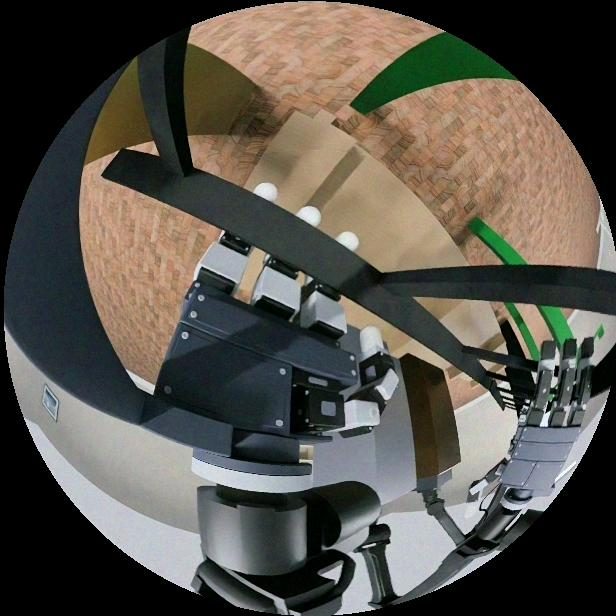

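>>> move --arm1 '{"target": [-0.652, -0.25, 0.62, 0, 0, 1, 0], "speed": 0.06}' --cameras '["arm1_cam_wrist", "arm2_cam_wrist"]'

Scene clock: 414.00 s.
Joint torques (N m): arm1=[-0.56 -23.12 1.57 -2.1 -0.52 0.22] | arm2=[-0.21 -21.42 9.4 2.5 2.11 -0.24] | arm3=[-0.79 -24.88 6.9 1.58 -2 0.03] | arm4=[-2.49 -10.93 6.5 -1.09 1.02 -0.32]
Motor temperatures (°C): arm1=[24 26 24 26 28 22] | arm2=[26 33 33 21 30 22] | arm3=[21 32 29 23 26 22] | arm4=[23 24 29 22 24 23]
Heat: arm1: hottest joint5_rad 28 °C; arm2: hottest joint2_rad 33 °C; arm3: hottest joint2_rad 32 °C; arm4: hottest joint3_rad 29 °C.
move: arm1 off_target
Joint velocities: within noise
arm1.joint_positions: joint1_rad=-0.357 joint2_rad=+2.368 joint3_rad=+1.143 joint4_rad=-0.367 joint5_rad=+0.003 joint6_rad=-1.845 hand_index_mcp=+0.758 hand_index_abd=+0.003 hand_index_pip=+0.443 hand_index_dip=-0.772 hand_middle_mcp=+0.777 hand_middle_abd=+0.007 hand_middle_pip=+0.457 hand_middle_dip=-0.748 hand_ring_mcp=+0.798 hand_ring_abd=+0.010 hand_ring_pip=+0.469 hand_ring_dip=-0.720 hand_thumb_cmc=+0.714 hand_thumb_axl=+0.677 hand_thumb_mcp=-0.276 hand_thumb_ipl=-0.314 hand_current_limit=+0.750 hand_speed=-0.600
arm1.joint_status: not commanded
arm1.hand_state: goal,goal,goal,goal,blocked,goal,blocked,blocked,blocked,goal,blocked,blocked,goal,goal,goal,goal
arm1.index_mcp_current_ma: 2
arm1.index_abd_current_ma: 1
arm1.index_pip_current_ma: 5
arm1.index_dip_current_ma: 6
arm1.middle_mcp_current_ma: 27
arm1.middle_abd_current_ma: 3
arm1.middle_pip_current_ma: 23
arm1.middle_dip_current_ma: 45
arm1.ring_mcp_current_ma: 73
arm1.ring_abd_current_ma: 6
arm1.ring_pip_current_ma: 45
arm1.ring_dip_current_ma: 115
arm1.thumb_cmc_current_ma: 0
arm1.thumb_axl_current_ma: 0
arm1.thumb_mcp_current_ma: 0
arm1.thumb_ipl_current_ma: 1
arm1.hand_goal_index_mcp: 0.754
arm1.hand_goal_index_abd: 0.000
arm1.hand_goal_index_pip: 0.434
arm1.hand_goal_index_dip: -0.782
arm1.hand_goal_middle_mcp: 0.754
arm1.hand_goal_middle_abd: 0.000
arm1.hand_goal_middle_pip: 0.434
arm1.hand_goal_middle_dip: -0.782
arm1.hand_goal_ring_mcp: 0.754
arm1.hand_goal_ring_abd: 0.000
arm1.hand_goal_ring_pip: 0.434
arm1.hand_goal_ring_dip: -0.782
arm1.hand_goal_thumb_cmc: 0.714
arm1.hand_goal_thumb_axl: 0.678
arm1.hand_goal_thumb_mcp: -0.276
arm1.hand_goal_thumb_ipl: -0.316
arm1.hand: x=-0.6674 y=-0.2557 z=+0.5754 quat_wxyz=(-0.012, -0.002, +1.000, -0.003) (m; scene frame)
arm1.hand_target: x=-0.6525 y=-0.2497 z=+0.6164 quat_wxyz=(+0.001, +0.000, +1.000, +0.000) (m; scene frame)
arm1.hand_status: off_target (0.048 m and 1.5 deg from the pose sent, 0.056 m and 1.6 deg at the start)
arm2: as last shown
arm2.joint_positions: joint1_rad=+0.485 joint2_rad=+1.973 joint3_rad=+0.869 joint4_rad=+0.154 joint5_rad=+0.224 joint6_rad=+1.843 hand_index_mcp=+0.839 hand_index_abd=+0.015 hand_index_pip=+0.521 hand_index_dip=-0.690 hand_middle_mcp=+0.794 hand_middle_abd=+0.008 hand_middle_pip=+0.478 hand_middle_dip=-0.742 hand_ring_mcp=+0.772 hand_ring_abd=+0.012 hand_ring_pip=+0.441 hand_ring_dip=-0.778 hand_thumb_cmc=+0.714 hand_thumb_axl=+0.677 hand_thumb_mcp=+0.895 hand_thumb_ipl=+0.798 hand_current_limit=+0.750 hand_speed=-0.600
arm2.index_abd_current_ma: 20
arm2.middle_pip_current_ma: 105
arm2.middle_dip_current_ma: 93
arm2.ring_mcp_current_ma: 33
arm2.ring_abd_current_ma: 15
arm2.hand: x=-0.3159 y=-0.1729 z=+0.7377 quat_wxyz=(-0.224, +0.665, +0.676, +0.227) (m; scene frame)
arm2.hand_target: x=-0.3195 y=-0.1261 z=+0.8033 quat_wxyz=(-0.277, +0.651, +0.649, +0.279) (m; scene frame)
arm3.joint_positions: joint1_rad=-0.546 joint2_rad=+2.005 joint3_rad=+0.900 joint4_rad=+0.084 joint5_rad=-0.282 joint6_rad=-1.921 hand_index_mcp=+0.772 hand_index_abd=+0.000 hand_index_pip=+0.448 hand_index_dip=-0.771 hand_middle_mcp=+0.820 hand_middle_abd=+0.017 hand_middle_pip=+0.497 hand_middle_dip=-0.720 hand_ring_mcp=+0.869 hand_ring_abd=+0.041 hand_ring_pip=+0.547 hand_ring_dip=-0.655 hand_thumb_cmc=+0.714 hand_thumb_axl=+0.677 hand_thumb_mcp=+0.221 hand_thumb_ipl=+0.168 hand_current_limit=+0.750 hand_speed=-0.600
arm3.joint_status: not commanded
arm3.hand_state: goal,goal,goal,goal,blocked,goal,blocked,blocked,blocked,blocked,blocked,blocked,goal,goal,goal,goal
arm3.index_mcp_current_ma: 10
arm3.index_abd_current_ma: 0
arm3.index_pip_current_ma: 5
arm3.index_dip_current_ma: 4
arm3.middle_mcp_current_ma: 100
arm3.middle_abd_current_ma: 6
arm3.middle_pip_current_ma: 82
arm3.middle_dip_current_ma: 81
arm3.ring_mcp_current_ma: 267
arm3.ring_abd_current_ma: 30
arm3.ring_pip_current_ma: 232
arm3.ring_dip_current_ma: 289
arm3.thumb_cmc_current_ma: 0
arm3.thumb_axl_current_ma: 0
arm3.thumb_mcp_current_ma: -1
arm3.thumb_ipl_current_ma: 0
arm3.hand_goal_index_mcp: 0.754
arm3.hand_goal_index_abd: 0.000
arm3.hand_goal_index_pip: 0.434
arm3.hand_goal_index_dip: -0.782
arm3.hand_goal_middle_mcp: 0.754
arm3.hand_goal_middle_abd: 0.000
arm3.hand_goal_middle_pip: 0.434
arm3.hand_goal_middle_dip: -0.782
arm3.hand_goal_ring_mcp: 0.754
arm3.hand_goal_ring_abd: 0.000
arm3.hand_goal_ring_pip: 0.434
arm3.hand_goal_ring_dip: -0.782
arm3.hand_goal_thumb_cmc: 0.714
arm3.hand_goal_thumb_axl: 0.678
arm3.hand_goal_thumb_mcp: 0.226
arm3.hand_goal_thumb_ipl: 0.168
arm3.hand: x=+0.3078 y=-0.1437 z=+0.8131 quat_wxyz=(+0.207, -0.663, +0.683, +0.225) (m; scene frame)
arm3.hand_target: x=+0.3168 y=-0.1219 z=+0.8696 quat_wxyz=(+0.253, -0.661, +0.659, +0.254) (m; scene frame)
arm3.hand_status: not commanded
arm4.joint_positions: joint1_rad=+0.355 joint2_rad=+1.695 joint3_rad=+0.707 joint4_rad=-0.801 joint5_rad=+0.405 joint6_rad=+0.488 hand_index_mcp=+0.753 hand_index_abd=-0.004 hand_index_pip=+0.436 hand_index_dip=-0.779 hand_middle_mcp=+0.755 hand_middle_abd=+0.000 hand_middle_pip=+0.437 hand_middle_dip=-0.778 hand_ring_mcp=+0.773 hand_ring_abd=+0.050 hand_ring_pip=+0.484 hand_ring_dip=-0.712 hand_thumb_cmc=+0.714 hand_thumb_axl=+0.678 hand_thumb_mcp=+0.899 hand_thumb_ipl=+0.799 hand_current_limit=+0.750 hand_speed=-0.600
arm4.joint_status: not commanded
arm4.hand_state: goal,goal,goal,goal,goal,goal,goal,goal,goal,blocked,blocked,blocked,goal,goal,goal,goal
arm4.index_mcp_current_ma: -3
arm4.index_abd_current_ma: -12
arm4.index_pip_current_ma: 8
arm4.index_dip_current_ma: 12
arm4.middle_mcp_current_ma: 3
arm4.middle_abd_current_ma: 0
arm4.middle_pip_current_ma: 10
arm4.middle_dip_current_ma: 14
arm4.ring_mcp_current_ma: 81
arm4.ring_abd_current_ma: 190
arm4.ring_pip_current_ma: 219
arm4.ring_dip_current_ma: 316
arm4.thumb_cmc_current_ma: 0
arm4.thumb_axl_current_ma: -1
arm4.thumb_mcp_current_ma: -5
arm4.thumb_ipl_current_ma: -4
arm4.hand_goal_index_mcp: 0.754
arm4.hand_goal_index_abd: 0.000
arm4.hand_goal_index_pip: 0.434
arm4.hand_goal_index_dip: -0.782
arm4.hand_goal_middle_mcp: 0.754
arm4.hand_goal_middle_abd: 0.000
arm4.hand_goal_middle_pip: 0.434
arm4.hand_goal_middle_dip: -0.782
arm4.hand_goal_ring_mcp: 0.754
arm4.hand_goal_ring_abd: 0.000
arm4.hand_goal_ring_pip: 0.434
arm4.hand_goal_ring_dip: -0.782
arm4.hand_goal_thumb_cmc: 0.714
arm4.hand_goal_thumb_axl: 0.678
arm4.hand_goal_thumb_mcp: 0.900
arm4.hand_goal_thumb_ipl: 0.800
arm4.hand: x=+0.7400 y=-0.1701 z=+0.8237 quat_wxyz=(-0.171, +0.684, -0.693, -0.153) (m; scene frame)
arm4.hand_target: x=+0.7229 y=-0.1697 z=+0.8395 quat_wxyz=(-0.160, +0.689, -0.689, -0.160) (m; scene frame)
arm4.hand_status: not commanded
pictures: arm1_cam_wrist, arm2_cam_wrist
camera_calibration:
arm1_cam_wrist: T_world_to_cam=[[0.816461, 0.577275, -0.0120515, 0.734107], [0.401736, -0.552951, 0.729968, -0.345191], [0.414728, -0.600832, -0.683375, 0.639289], [0, 0, 0, 1]] pos_world=[-0.725825, -0.23055, 0.6977]
arm2_cam_wrist: T_world_to_cam=[[0.618393, -0.647075, -0.445964, 0.444235], [-0.590509, -0.757044, 0.279615, -0.561975], [-0.518546, 0.0904341, -0.850254, 0.606392], [0, 0, 0, 1]] pos_world=[-0.292121, -0.192824, 0.870837]

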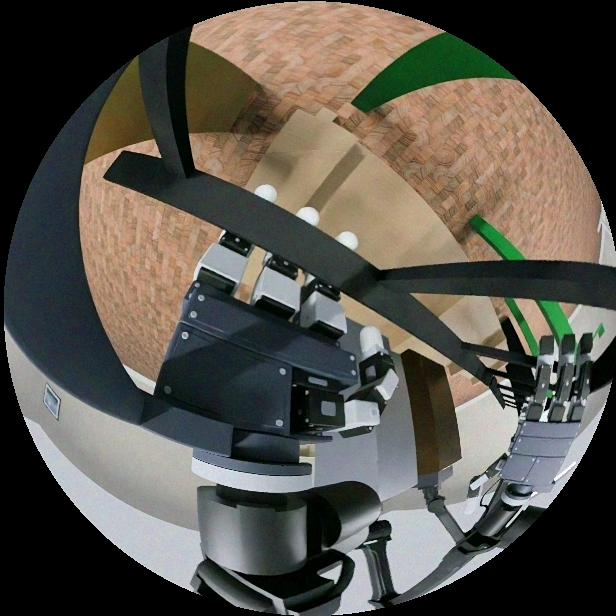

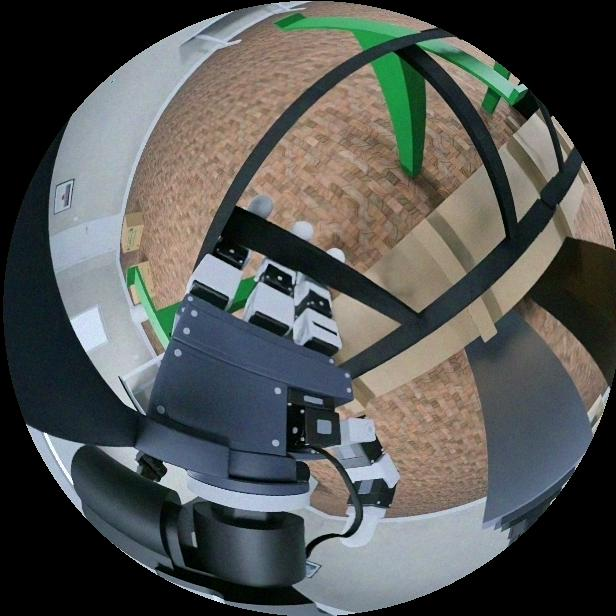

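>>> move --arm3 '{"target": [0.318, -0.128, 0.872, 0.2925, -0.6438, 0.6438, 0.2925], "speed": 0.05}' --cameras '["arm3_cam_wrist", "arm4_cam_wrist", "cam_high"]'

Scene clock: 416.57 s.
Joint torques (N m): arm1=[-0.62 -23.06 1.57 -2.07 -0.53 0.22] | arm2=[-0.21 -21.42 9.4 2.52 2.12 -0.25] | arm3=[-1.67 -23.36 5.11 3.88 -3.07 0.35] | arm4=[-2.26 -10.64 6.43 -1.02 0.99 -0.29]
Motor temperatures (°C): arm1=[24 26 24 26 28 22] | arm2=[26 33 33 21 30 22] | arm3=[21 32 29 23 27 22] | arm4=[23 24 29 22 24 23]
Heat: arm1: hottest joint5_rad 28 °C; arm2: hottest joint2_rad 33 °C; arm3: hottest joint2_rad 32 °C; arm4: hottest joint3_rad 29 °C.
move: arm3 off_target
Joint velocities: within noise
arm1, arm2, arm4: as last shown
arm1.joint_positions: joint1_rad=-0.357 joint2_rad=+2.368 joint3_rad=+1.143 joint4_rad=-0.368 joint5_rad=+0.003 joint6_rad=-1.845 hand_index_mcp=+0.758 hand_index_abd=+0.003 hand_index_pip=+0.443 hand_index_dip=-0.771 hand_middle_mcp=+0.778 hand_middle_abd=+0.008 hand_middle_pip=+0.457 hand_middle_dip=-0.747 hand_ring_mcp=+0.798 hand_ring_abd=+0.011 hand_ring_pip=+0.469 hand_ring_dip=-0.719 hand_thumb_cmc=+0.714 hand_thumb_axl=+0.677 hand_thumb_mcp=-0.276 hand_thumb_ipl=-0.314 hand_current_limit=+0.750 hand_speed=-0.600
arm1.index_dip_current_ma: 7
arm1.middle_dip_current_ma: 47
arm1.ring_mcp_current_ma: 74
arm1.ring_dip_current_ma: 117
arm1.hand: x=-0.6676 y=-0.2557 z=+0.5753 quat_wxyz=(-0.013, -0.002, +1.000, -0.003) (m; scene frame)
arm1.hand_target: x=-0.6526 y=-0.2497 z=+0.6164 quat_wxyz=(+0.001, +0.000, +1.000, +0.000) (m; scene frame)
arm2.joint_positions: joint1_rad=+0.485 joint2_rad=+1.973 joint3_rad=+0.869 joint4_rad=+0.154 joint5_rad=+0.224 joint6_rad=+1.844 hand_index_mcp=+0.839 hand_index_abd=+0.015 hand_index_pip=+0.521 hand_index_dip=-0.690 hand_middle_mcp=+0.794 hand_middle_abd=+0.008 hand_middle_pip=+0.478 hand_middle_dip=-0.742 hand_ring_mcp=+0.772 hand_ring_abd=+0.012 hand_ring_pip=+0.441 hand_ring_dip=-0.778 hand_thumb_cmc=+0.714 hand_thumb_axl=+0.677 hand_thumb_mcp=+0.895 hand_thumb_ipl=+0.798 hand_current_limit=+0.750 hand_speed=-0.600
arm2.hand: x=-0.3161 y=-0.1729 z=+0.7376 quat_wxyz=(-0.224, +0.665, +0.676, +0.227) (m; scene frame)
arm2.hand_target: x=-0.3195 y=-0.1261 z=+0.8032 quat_wxyz=(-0.277, +0.651, +0.649, +0.279) (m; scene frame)
arm3.joint_positions: joint1_rad=-0.554 joint2_rad=+2.013 joint3_rad=+0.842 joint4_rad=+0.235 joint5_rad=-0.311 joint6_rad=-1.935 hand_index_mcp=+0.801 hand_index_abd=-0.006 hand_index_pip=+0.482 hand_index_dip=-0.731 hand_middle_mcp=+0.827 hand_middle_abd=-0.018 hand_middle_pip=+0.508 hand_middle_dip=-0.705 hand_ring_mcp=+0.862 hand_ring_abd=-0.012 hand_ring_pip=+0.545 hand_ring_dip=-0.679 hand_thumb_cmc=+0.714 hand_thumb_axl=+0.677 hand_thumb_mcp=+0.221 hand_thumb_ipl=+0.168 hand_current_limit=+0.750 hand_speed=-0.600
arm3.joint_status: not commanded
arm3.hand_state: blocked,goal,blocked,blocked,blocked,goal,blocked,blocked,blocked,goal,blocked,blocked,goal,goal,goal,goal
arm3.index_mcp_current_ma: 55
arm3.index_abd_current_ma: -1
arm3.index_pip_current_ma: 50
arm3.index_dip_current_ma: 57
arm3.middle_mcp_current_ma: 118
arm3.middle_abd_current_ma: -7
arm3.middle_pip_current_ma: 109
arm3.middle_dip_current_ma: 118
arm3.ring_mcp_current_ma: 238
arm3.ring_abd_current_ma: -3
arm3.ring_pip_current_ma: 226
arm3.ring_dip_current_ma: 200
arm3.thumb_cmc_current_ma: 0
arm3.thumb_axl_current_ma: 0
arm3.thumb_mcp_current_ma: -1
arm3.thumb_ipl_current_ma: 0
arm3.hand_goal_index_mcp: 0.754
arm3.hand_goal_index_abd: 0.000
arm3.hand_goal_index_pip: 0.434
arm3.hand_goal_index_dip: -0.782
arm3.hand_goal_middle_mcp: 0.754
arm3.hand_goal_middle_abd: 0.000
arm3.hand_goal_middle_pip: 0.434
arm3.hand_goal_middle_dip: -0.782
arm3.hand_goal_ring_mcp: 0.754
arm3.hand_goal_ring_abd: 0.000
arm3.hand_goal_ring_pip: 0.434
arm3.hand_goal_ring_dip: -0.782
arm3.hand_goal_thumb_cmc: 0.714
arm3.hand_goal_thumb_axl: 0.678
arm3.hand_goal_thumb_mcp: 0.226
arm3.hand_goal_thumb_ipl: 0.168
arm3.hand: x=+0.3050 y=-0.1499 z=+0.8128 quat_wxyz=(+0.242, -0.663, +0.664, +0.248) (m; scene frame)
arm3.hand_target: x=+0.3171 y=-0.1296 z=+0.8692 quat_wxyz=(+0.292, -0.646, +0.643, +0.291) (m; scene frame)
arm3.hand_status: off_target (0.064 m and 8.3 deg from the pose sent, 0.062 m and 13.4 deg at the start)
arm4.joint_positions: joint1_rad=+0.355 joint2_rad=+1.695 joint3_rad=+0.707 joint4_rad=-0.801 joint5_rad=+0.405 joint6_rad=+0.487 hand_index_mcp=+0.753 hand_index_abd=-0.004 hand_index_pip=+0.436 hand_index_dip=-0.779 hand_middle_mcp=+0.755 hand_middle_abd=+0.000 hand_middle_pip=+0.437 hand_middle_dip=-0.778 hand_ring_mcp=+0.773 hand_ring_abd=+0.050 hand_ring_pip=+0.484 hand_ring_dip=-0.712 hand_thumb_cmc=+0.714 hand_thumb_axl=+0.678 hand_thumb_mcp=+0.899 hand_thumb_ipl=+0.799 hand_current_limit=+0.750 hand_speed=-0.600
arm4.hand: x=+0.7400 y=-0.1702 z=+0.8237 quat_wxyz=(-0.171, +0.684, -0.693, -0.153) (m; scene frame)
pictures: arm3_cam_wrist, arm4_cam_wrist, cam_high
camera_calibration:
arm3_cam_wrist: T_world_to_cam=[[-0.607616, 0.602852, 0.51708, -0.109659], [0.56282, -0.132535, 0.815885, -0.898405], [0.560389, 0.786768, -0.258767, 0.286215], [0, 0, 0, 1]] pos_world=[0.278619, -0.278147, 0.86376]
arm4_cam_wrist: T_world_to_cam=[[-0.636287, 0.711273, 0.298713, 0.383933], [0.494749, 0.0791382, 0.865425, -1.10872], [0.591913, 0.698447, -0.402256, 0.136513], [0, 0, 0, 1]] pos_world=[0.712028, -0.280686, 0.899745]

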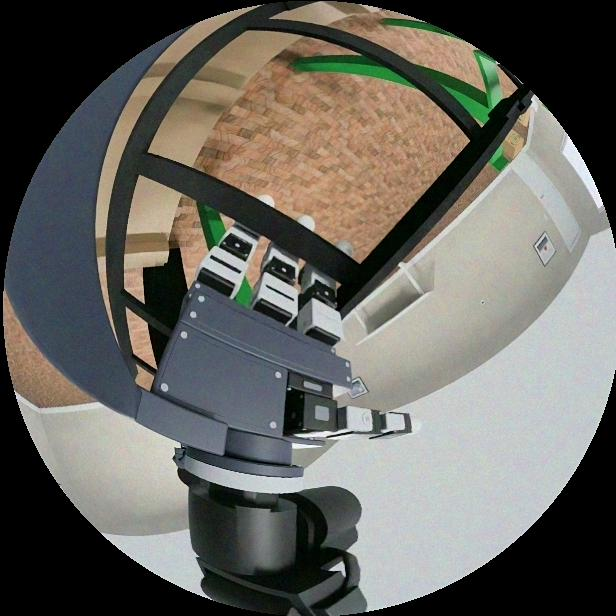

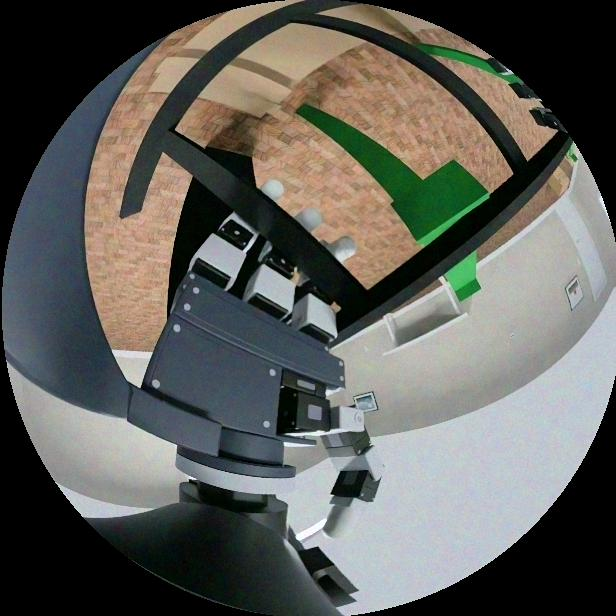

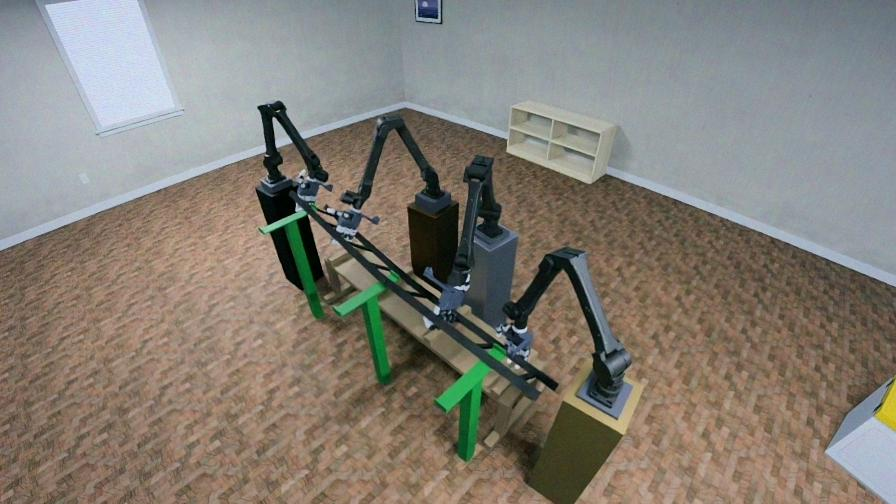

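>>> move --arm3 '{"target": [0.318, -0.126, 0.885, 0.2925, -0.6438, 0.6438, 0.2925], "speed": 0.05}' --arm4 '{"target": [0.725, -0.165, 0.815, -0.16, 0.6887, -0.6887, -0.16], "speed": 0.05}'

Scene clock: 418.77 s.
Joint torques (N m): arm1=[-0.56 -23 1.92 -1.92 -0.51 0.21] | arm2=[-0.5 -21.48 9.39 2.51 2.13 -0.25] | arm3=[-1.44 -25.88 5.71 2.74 -2.64 0.39] | arm4=[-3.19 -7.88 4.67 0.7 0.95 -0.24]
Motor temperatures (°C): arm1=[24 26 24 26 28 22] | arm2=[26 33 33 21 30 22] | arm3=[21 32 29 23 27 22] | arm4=[23 24 29 22 24 23]
Heat: arm1: hottest joint5_rad 28 °C; arm2: hottest joint2_rad 33 °C; arm3: hottest joint2_rad 32 °C; arm4: hottest joint3_rad 29 °C.
move: arm3 off_target; arm4 off_target
Joint velocities: within noise
arm1: as last shown
arm1.joint_positions: joint1_rad=-0.357 joint2_rad=+2.368 joint3_rad=+1.138 joint4_rad=-0.372 joint5_rad=+0.002 joint6_rad=-1.843 hand_index_mcp=+0.757 hand_index_abd=+0.003 hand_index_pip=+0.443 hand_index_dip=-0.771 hand_middle_mcp=+0.778 hand_middle_abd=+0.010 hand_middle_pip=+0.457 hand_middle_dip=-0.746 hand_ring_mcp=+0.798 hand_ring_abd=+0.014 hand_ring_pip=+0.469 hand_ring_dip=-0.715 hand_thumb_cmc=+0.714 hand_thumb_axl=+0.677 hand_thumb_mcp=-0.276 hand_thumb_ipl=-0.314 hand_current_limit=+0.750 hand_speed=-0.600
arm1.index_mcp_current_ma: 1
arm1.middle_abd_current_ma: 5
arm1.middle_dip_current_ma: 49
arm1.ring_abd_current_ma: 9
arm1.ring_pip_current_ma: 47
arm1.ring_dip_current_ma: 131
arm1.hand: x=-0.6710 y=-0.2546 z=+0.5751 quat_wxyz=(-0.017, -0.001, +1.000, -0.001) (m; scene frame)
arm1.hand_target: x=-0.6527 y=-0.2497 z=+0.6163 quat_wxyz=(+0.000, +0.000, +1.000, +0.000) (m; scene frame)
arm2.joint_positions: joint1_rad=+0.491 joint2_rad=+1.973 joint3_rad=+0.869 joint4_rad=+0.154 joint5_rad=+0.224 joint6_rad=+1.844 hand_index_mcp=+0.842 hand_index_abd=+0.013 hand_index_pip=+0.521 hand_index_dip=-0.690 hand_middle_mcp=+0.794 hand_middle_abd=+0.008 hand_middle_pip=+0.478 hand_middle_dip=-0.742 hand_ring_mcp=+0.771 hand_ring_abd=+0.011 hand_ring_pip=+0.441 hand_ring_dip=-0.778 hand_thumb_cmc=+0.714 hand_thumb_axl=+0.677 hand_thumb_mcp=+0.895 hand_thumb_ipl=+0.798 hand_current_limit=+0.750 hand_speed=-0.600
arm2.joint_status: not commanded
arm2.hand_state: blocked,goal,blocked,blocked,blocked,goal,blocked,blocked,goal,goal,goal,goal,goal,goal,goal,goal
arm2.index_mcp_current_ma: 292
arm2.index_abd_current_ma: 16
arm2.index_pip_current_ma: 262
arm2.index_dip_current_ma: 285
arm2.middle_mcp_current_ma: 100
arm2.middle_abd_current_ma: 8
arm2.middle_pip_current_ma: 105
arm2.middle_dip_current_ma: 93
arm2.ring_mcp_current_ma: 30
arm2.ring_abd_current_ma: 13
arm2.ring_pip_current_ma: 8
arm2.ring_dip_current_ma: 3
arm2.thumb_cmc_current_ma: 0
arm2.thumb_axl_current_ma: 0
arm2.thumb_mcp_current_ma: -8
arm2.thumb_ipl_current_ma: -2
arm2.hand_goal_index_mcp: 0.754
arm2.hand_goal_index_abd: 0.000
arm2.hand_goal_index_pip: 0.434
arm2.hand_goal_index_dip: -0.782
arm2.hand_goal_middle_mcp: 0.754
arm2.hand_goal_middle_abd: 0.000
arm2.hand_goal_middle_pip: 0.434
arm2.hand_goal_middle_dip: -0.782
arm2.hand_goal_ring_mcp: 0.754
arm2.hand_goal_ring_abd: 0.000
arm2.hand_goal_ring_pip: 0.434
arm2.hand_goal_ring_dip: -0.782
arm2.hand_goal_thumb_cmc: 0.714
arm2.hand_goal_thumb_axl: 0.678
arm2.hand_goal_thumb_mcp: 0.900
arm2.hand_goal_thumb_ipl: 0.800
arm2.hand: x=-0.3189 y=-0.1733 z=+0.7376 quat_wxyz=(-0.225, +0.663, +0.677, +0.226) (m; scene frame)
arm2.hand_target: x=-0.3196 y=-0.1261 z=+0.8032 quat_wxyz=(-0.277, +0.651, +0.649, +0.279) (m; scene frame)
arm2.hand_status: not commanded
arm3.joint_positions: joint1_rad=-0.554 joint2_rad=+2.013 joint3_rad=+0.839 joint4_rad=+0.235 joint5_rad=-0.319 joint6_rad=-1.935 hand_index_mcp=+0.801 hand_index_abd=-0.008 hand_index_pip=+0.482 hand_index_dip=-0.731 hand_middle_mcp=+0.827 hand_middle_abd=-0.019 hand_middle_pip=+0.508 hand_middle_dip=-0.705 hand_ring_mcp=+0.861 hand_ring_abd=-0.014 hand_ring_pip=+0.545 hand_ring_dip=-0.679 hand_thumb_cmc=+0.714 hand_thumb_axl=+0.677 hand_thumb_mcp=+0.221 hand_thumb_ipl=+0.168 hand_current_limit=+0.750 hand_speed=-0.600
arm3.joint_status: not commanded
arm3.hand_state: blocked,goal,blocked,blocked,blocked,goal,blocked,blocked,blocked,goal,blocked,blocked,goal,goal,goal,goal
arm3.index_mcp_current_ma: 55
arm3.index_abd_current_ma: -2
arm3.index_pip_current_ma: 50
arm3.index_dip_current_ma: 57
arm3.middle_mcp_current_ma: 118
arm3.middle_abd_current_ma: -8
arm3.middle_pip_current_ma: 109
arm3.middle_dip_current_ma: 119
arm3.ring_mcp_current_ma: 234
arm3.ring_abd_current_ma: -5
arm3.ring_pip_current_ma: 225
arm3.ring_dip_current_ma: 199
arm3.thumb_cmc_current_ma: 0
arm3.thumb_axl_current_ma: 0
arm3.thumb_mcp_current_ma: -1
arm3.thumb_ipl_current_ma: 0
arm3.hand_goal_index_mcp: 0.754
arm3.hand_goal_index_abd: 0.000
arm3.hand_goal_index_pip: 0.434
arm3.hand_goal_index_dip: -0.782
arm3.hand_goal_middle_mcp: 0.754
arm3.hand_goal_middle_abd: 0.000
arm3.hand_goal_middle_pip: 0.434
arm3.hand_goal_middle_dip: -0.782
arm3.hand_goal_ring_mcp: 0.754
arm3.hand_goal_ring_abd: 0.000
arm3.hand_goal_ring_pip: 0.434
arm3.hand_goal_ring_dip: -0.782
arm3.hand_goal_thumb_cmc: 0.714
arm3.hand_goal_thumb_axl: 0.678
arm3.hand_goal_thumb_mcp: 0.226
arm3.hand_goal_thumb_ipl: 0.168
arm3.hand: x=+0.3029 y=-0.1514 z=+0.8129 quat_wxyz=(+0.239, -0.664, +0.663, +0.251) (m; scene frame)
arm3.hand_target: x=+0.3166 y=-0.1276 z=+0.8808 quat_wxyz=(+0.292, -0.646, +0.642, +0.292) (m; scene frame)
arm3.hand_status: off_target (0.078 m and 8.3 deg from the pose sent, 0.077 m and 8.3 deg at the start)
arm4.joint_positions: joint1_rad=+0.355 joint2_rad=+1.711 joint3_rad=+0.707 joint4_rad=-0.761 joint5_rad=+0.409 joint6_rad=+0.470 hand_index_mcp=+0.753 hand_index_abd=-0.004 hand_index_pip=+0.436 hand_index_dip=-0.779 hand_middle_mcp=+0.757 hand_middle_abd=+0.000 hand_middle_pip=+0.437 hand_middle_dip=-0.778 hand_ring_mcp=+0.774 hand_ring_abd=+0.025 hand_ring_pip=+0.463 hand_ring_dip=-0.749 hand_thumb_cmc=+0.714 hand_thumb_axl=+0.678 hand_thumb_mcp=+0.899 hand_thumb_ipl=+0.799 hand_current_limit=+0.750 hand_speed=-0.600
arm4.joint_status: not commanded
arm4.hand_state: goal,goal,goal,goal,goal,goal,goal,goal,goal,blocked,blocked,blocked,goal,goal,goal,goal
arm4.index_mcp_current_ma: -3
arm4.index_abd_current_ma: -12
arm4.index_pip_current_ma: 8
arm4.index_dip_current_ma: 12
arm4.middle_mcp_current_ma: 12
arm4.middle_abd_current_ma: 0
arm4.middle_pip_current_ma: 10
arm4.middle_dip_current_ma: 14
arm4.ring_mcp_current_ma: 85
arm4.ring_abd_current_ma: 89
arm4.ring_pip_current_ma: 123
arm4.ring_dip_current_ma: 142
arm4.thumb_cmc_current_ma: 0
arm4.thumb_axl_current_ma: -1
arm4.thumb_mcp_current_ma: -5
arm4.thumb_ipl_current_ma: -4
arm4.hand_goal_index_mcp: 0.754
arm4.hand_goal_index_abd: 0.000
arm4.hand_goal_index_pip: 0.434
arm4.hand_goal_index_dip: -0.782
arm4.hand_goal_middle_mcp: 0.754
arm4.hand_goal_middle_abd: 0.000
arm4.hand_goal_middle_pip: 0.434
arm4.hand_goal_middle_dip: -0.782
arm4.hand_goal_ring_mcp: 0.754
arm4.hand_goal_ring_abd: 0.000
arm4.hand_goal_ring_pip: 0.434
arm4.hand_goal_ring_dip: -0.782
arm4.hand_goal_thumb_cmc: 0.714
arm4.hand_goal_thumb_axl: 0.678
arm4.hand_goal_thumb_mcp: 0.900
arm4.hand_goal_thumb_ipl: 0.800
arm4.hand: x=+0.7337 y=-0.1733 z=+0.8189 quat_wxyz=(-0.162, +0.689, -0.689, -0.157) (m; scene frame)
arm4.hand_target: x=+0.7254 y=-0.1650 z=+0.8154 quat_wxyz=(-0.160, +0.688, -0.689, -0.160) (m; scene frame)
arm4.hand_status: off_target (0.013 m and 0.4 deg from the pose sent, 0.018 m and 1.7 deg at the start)
pictures: none


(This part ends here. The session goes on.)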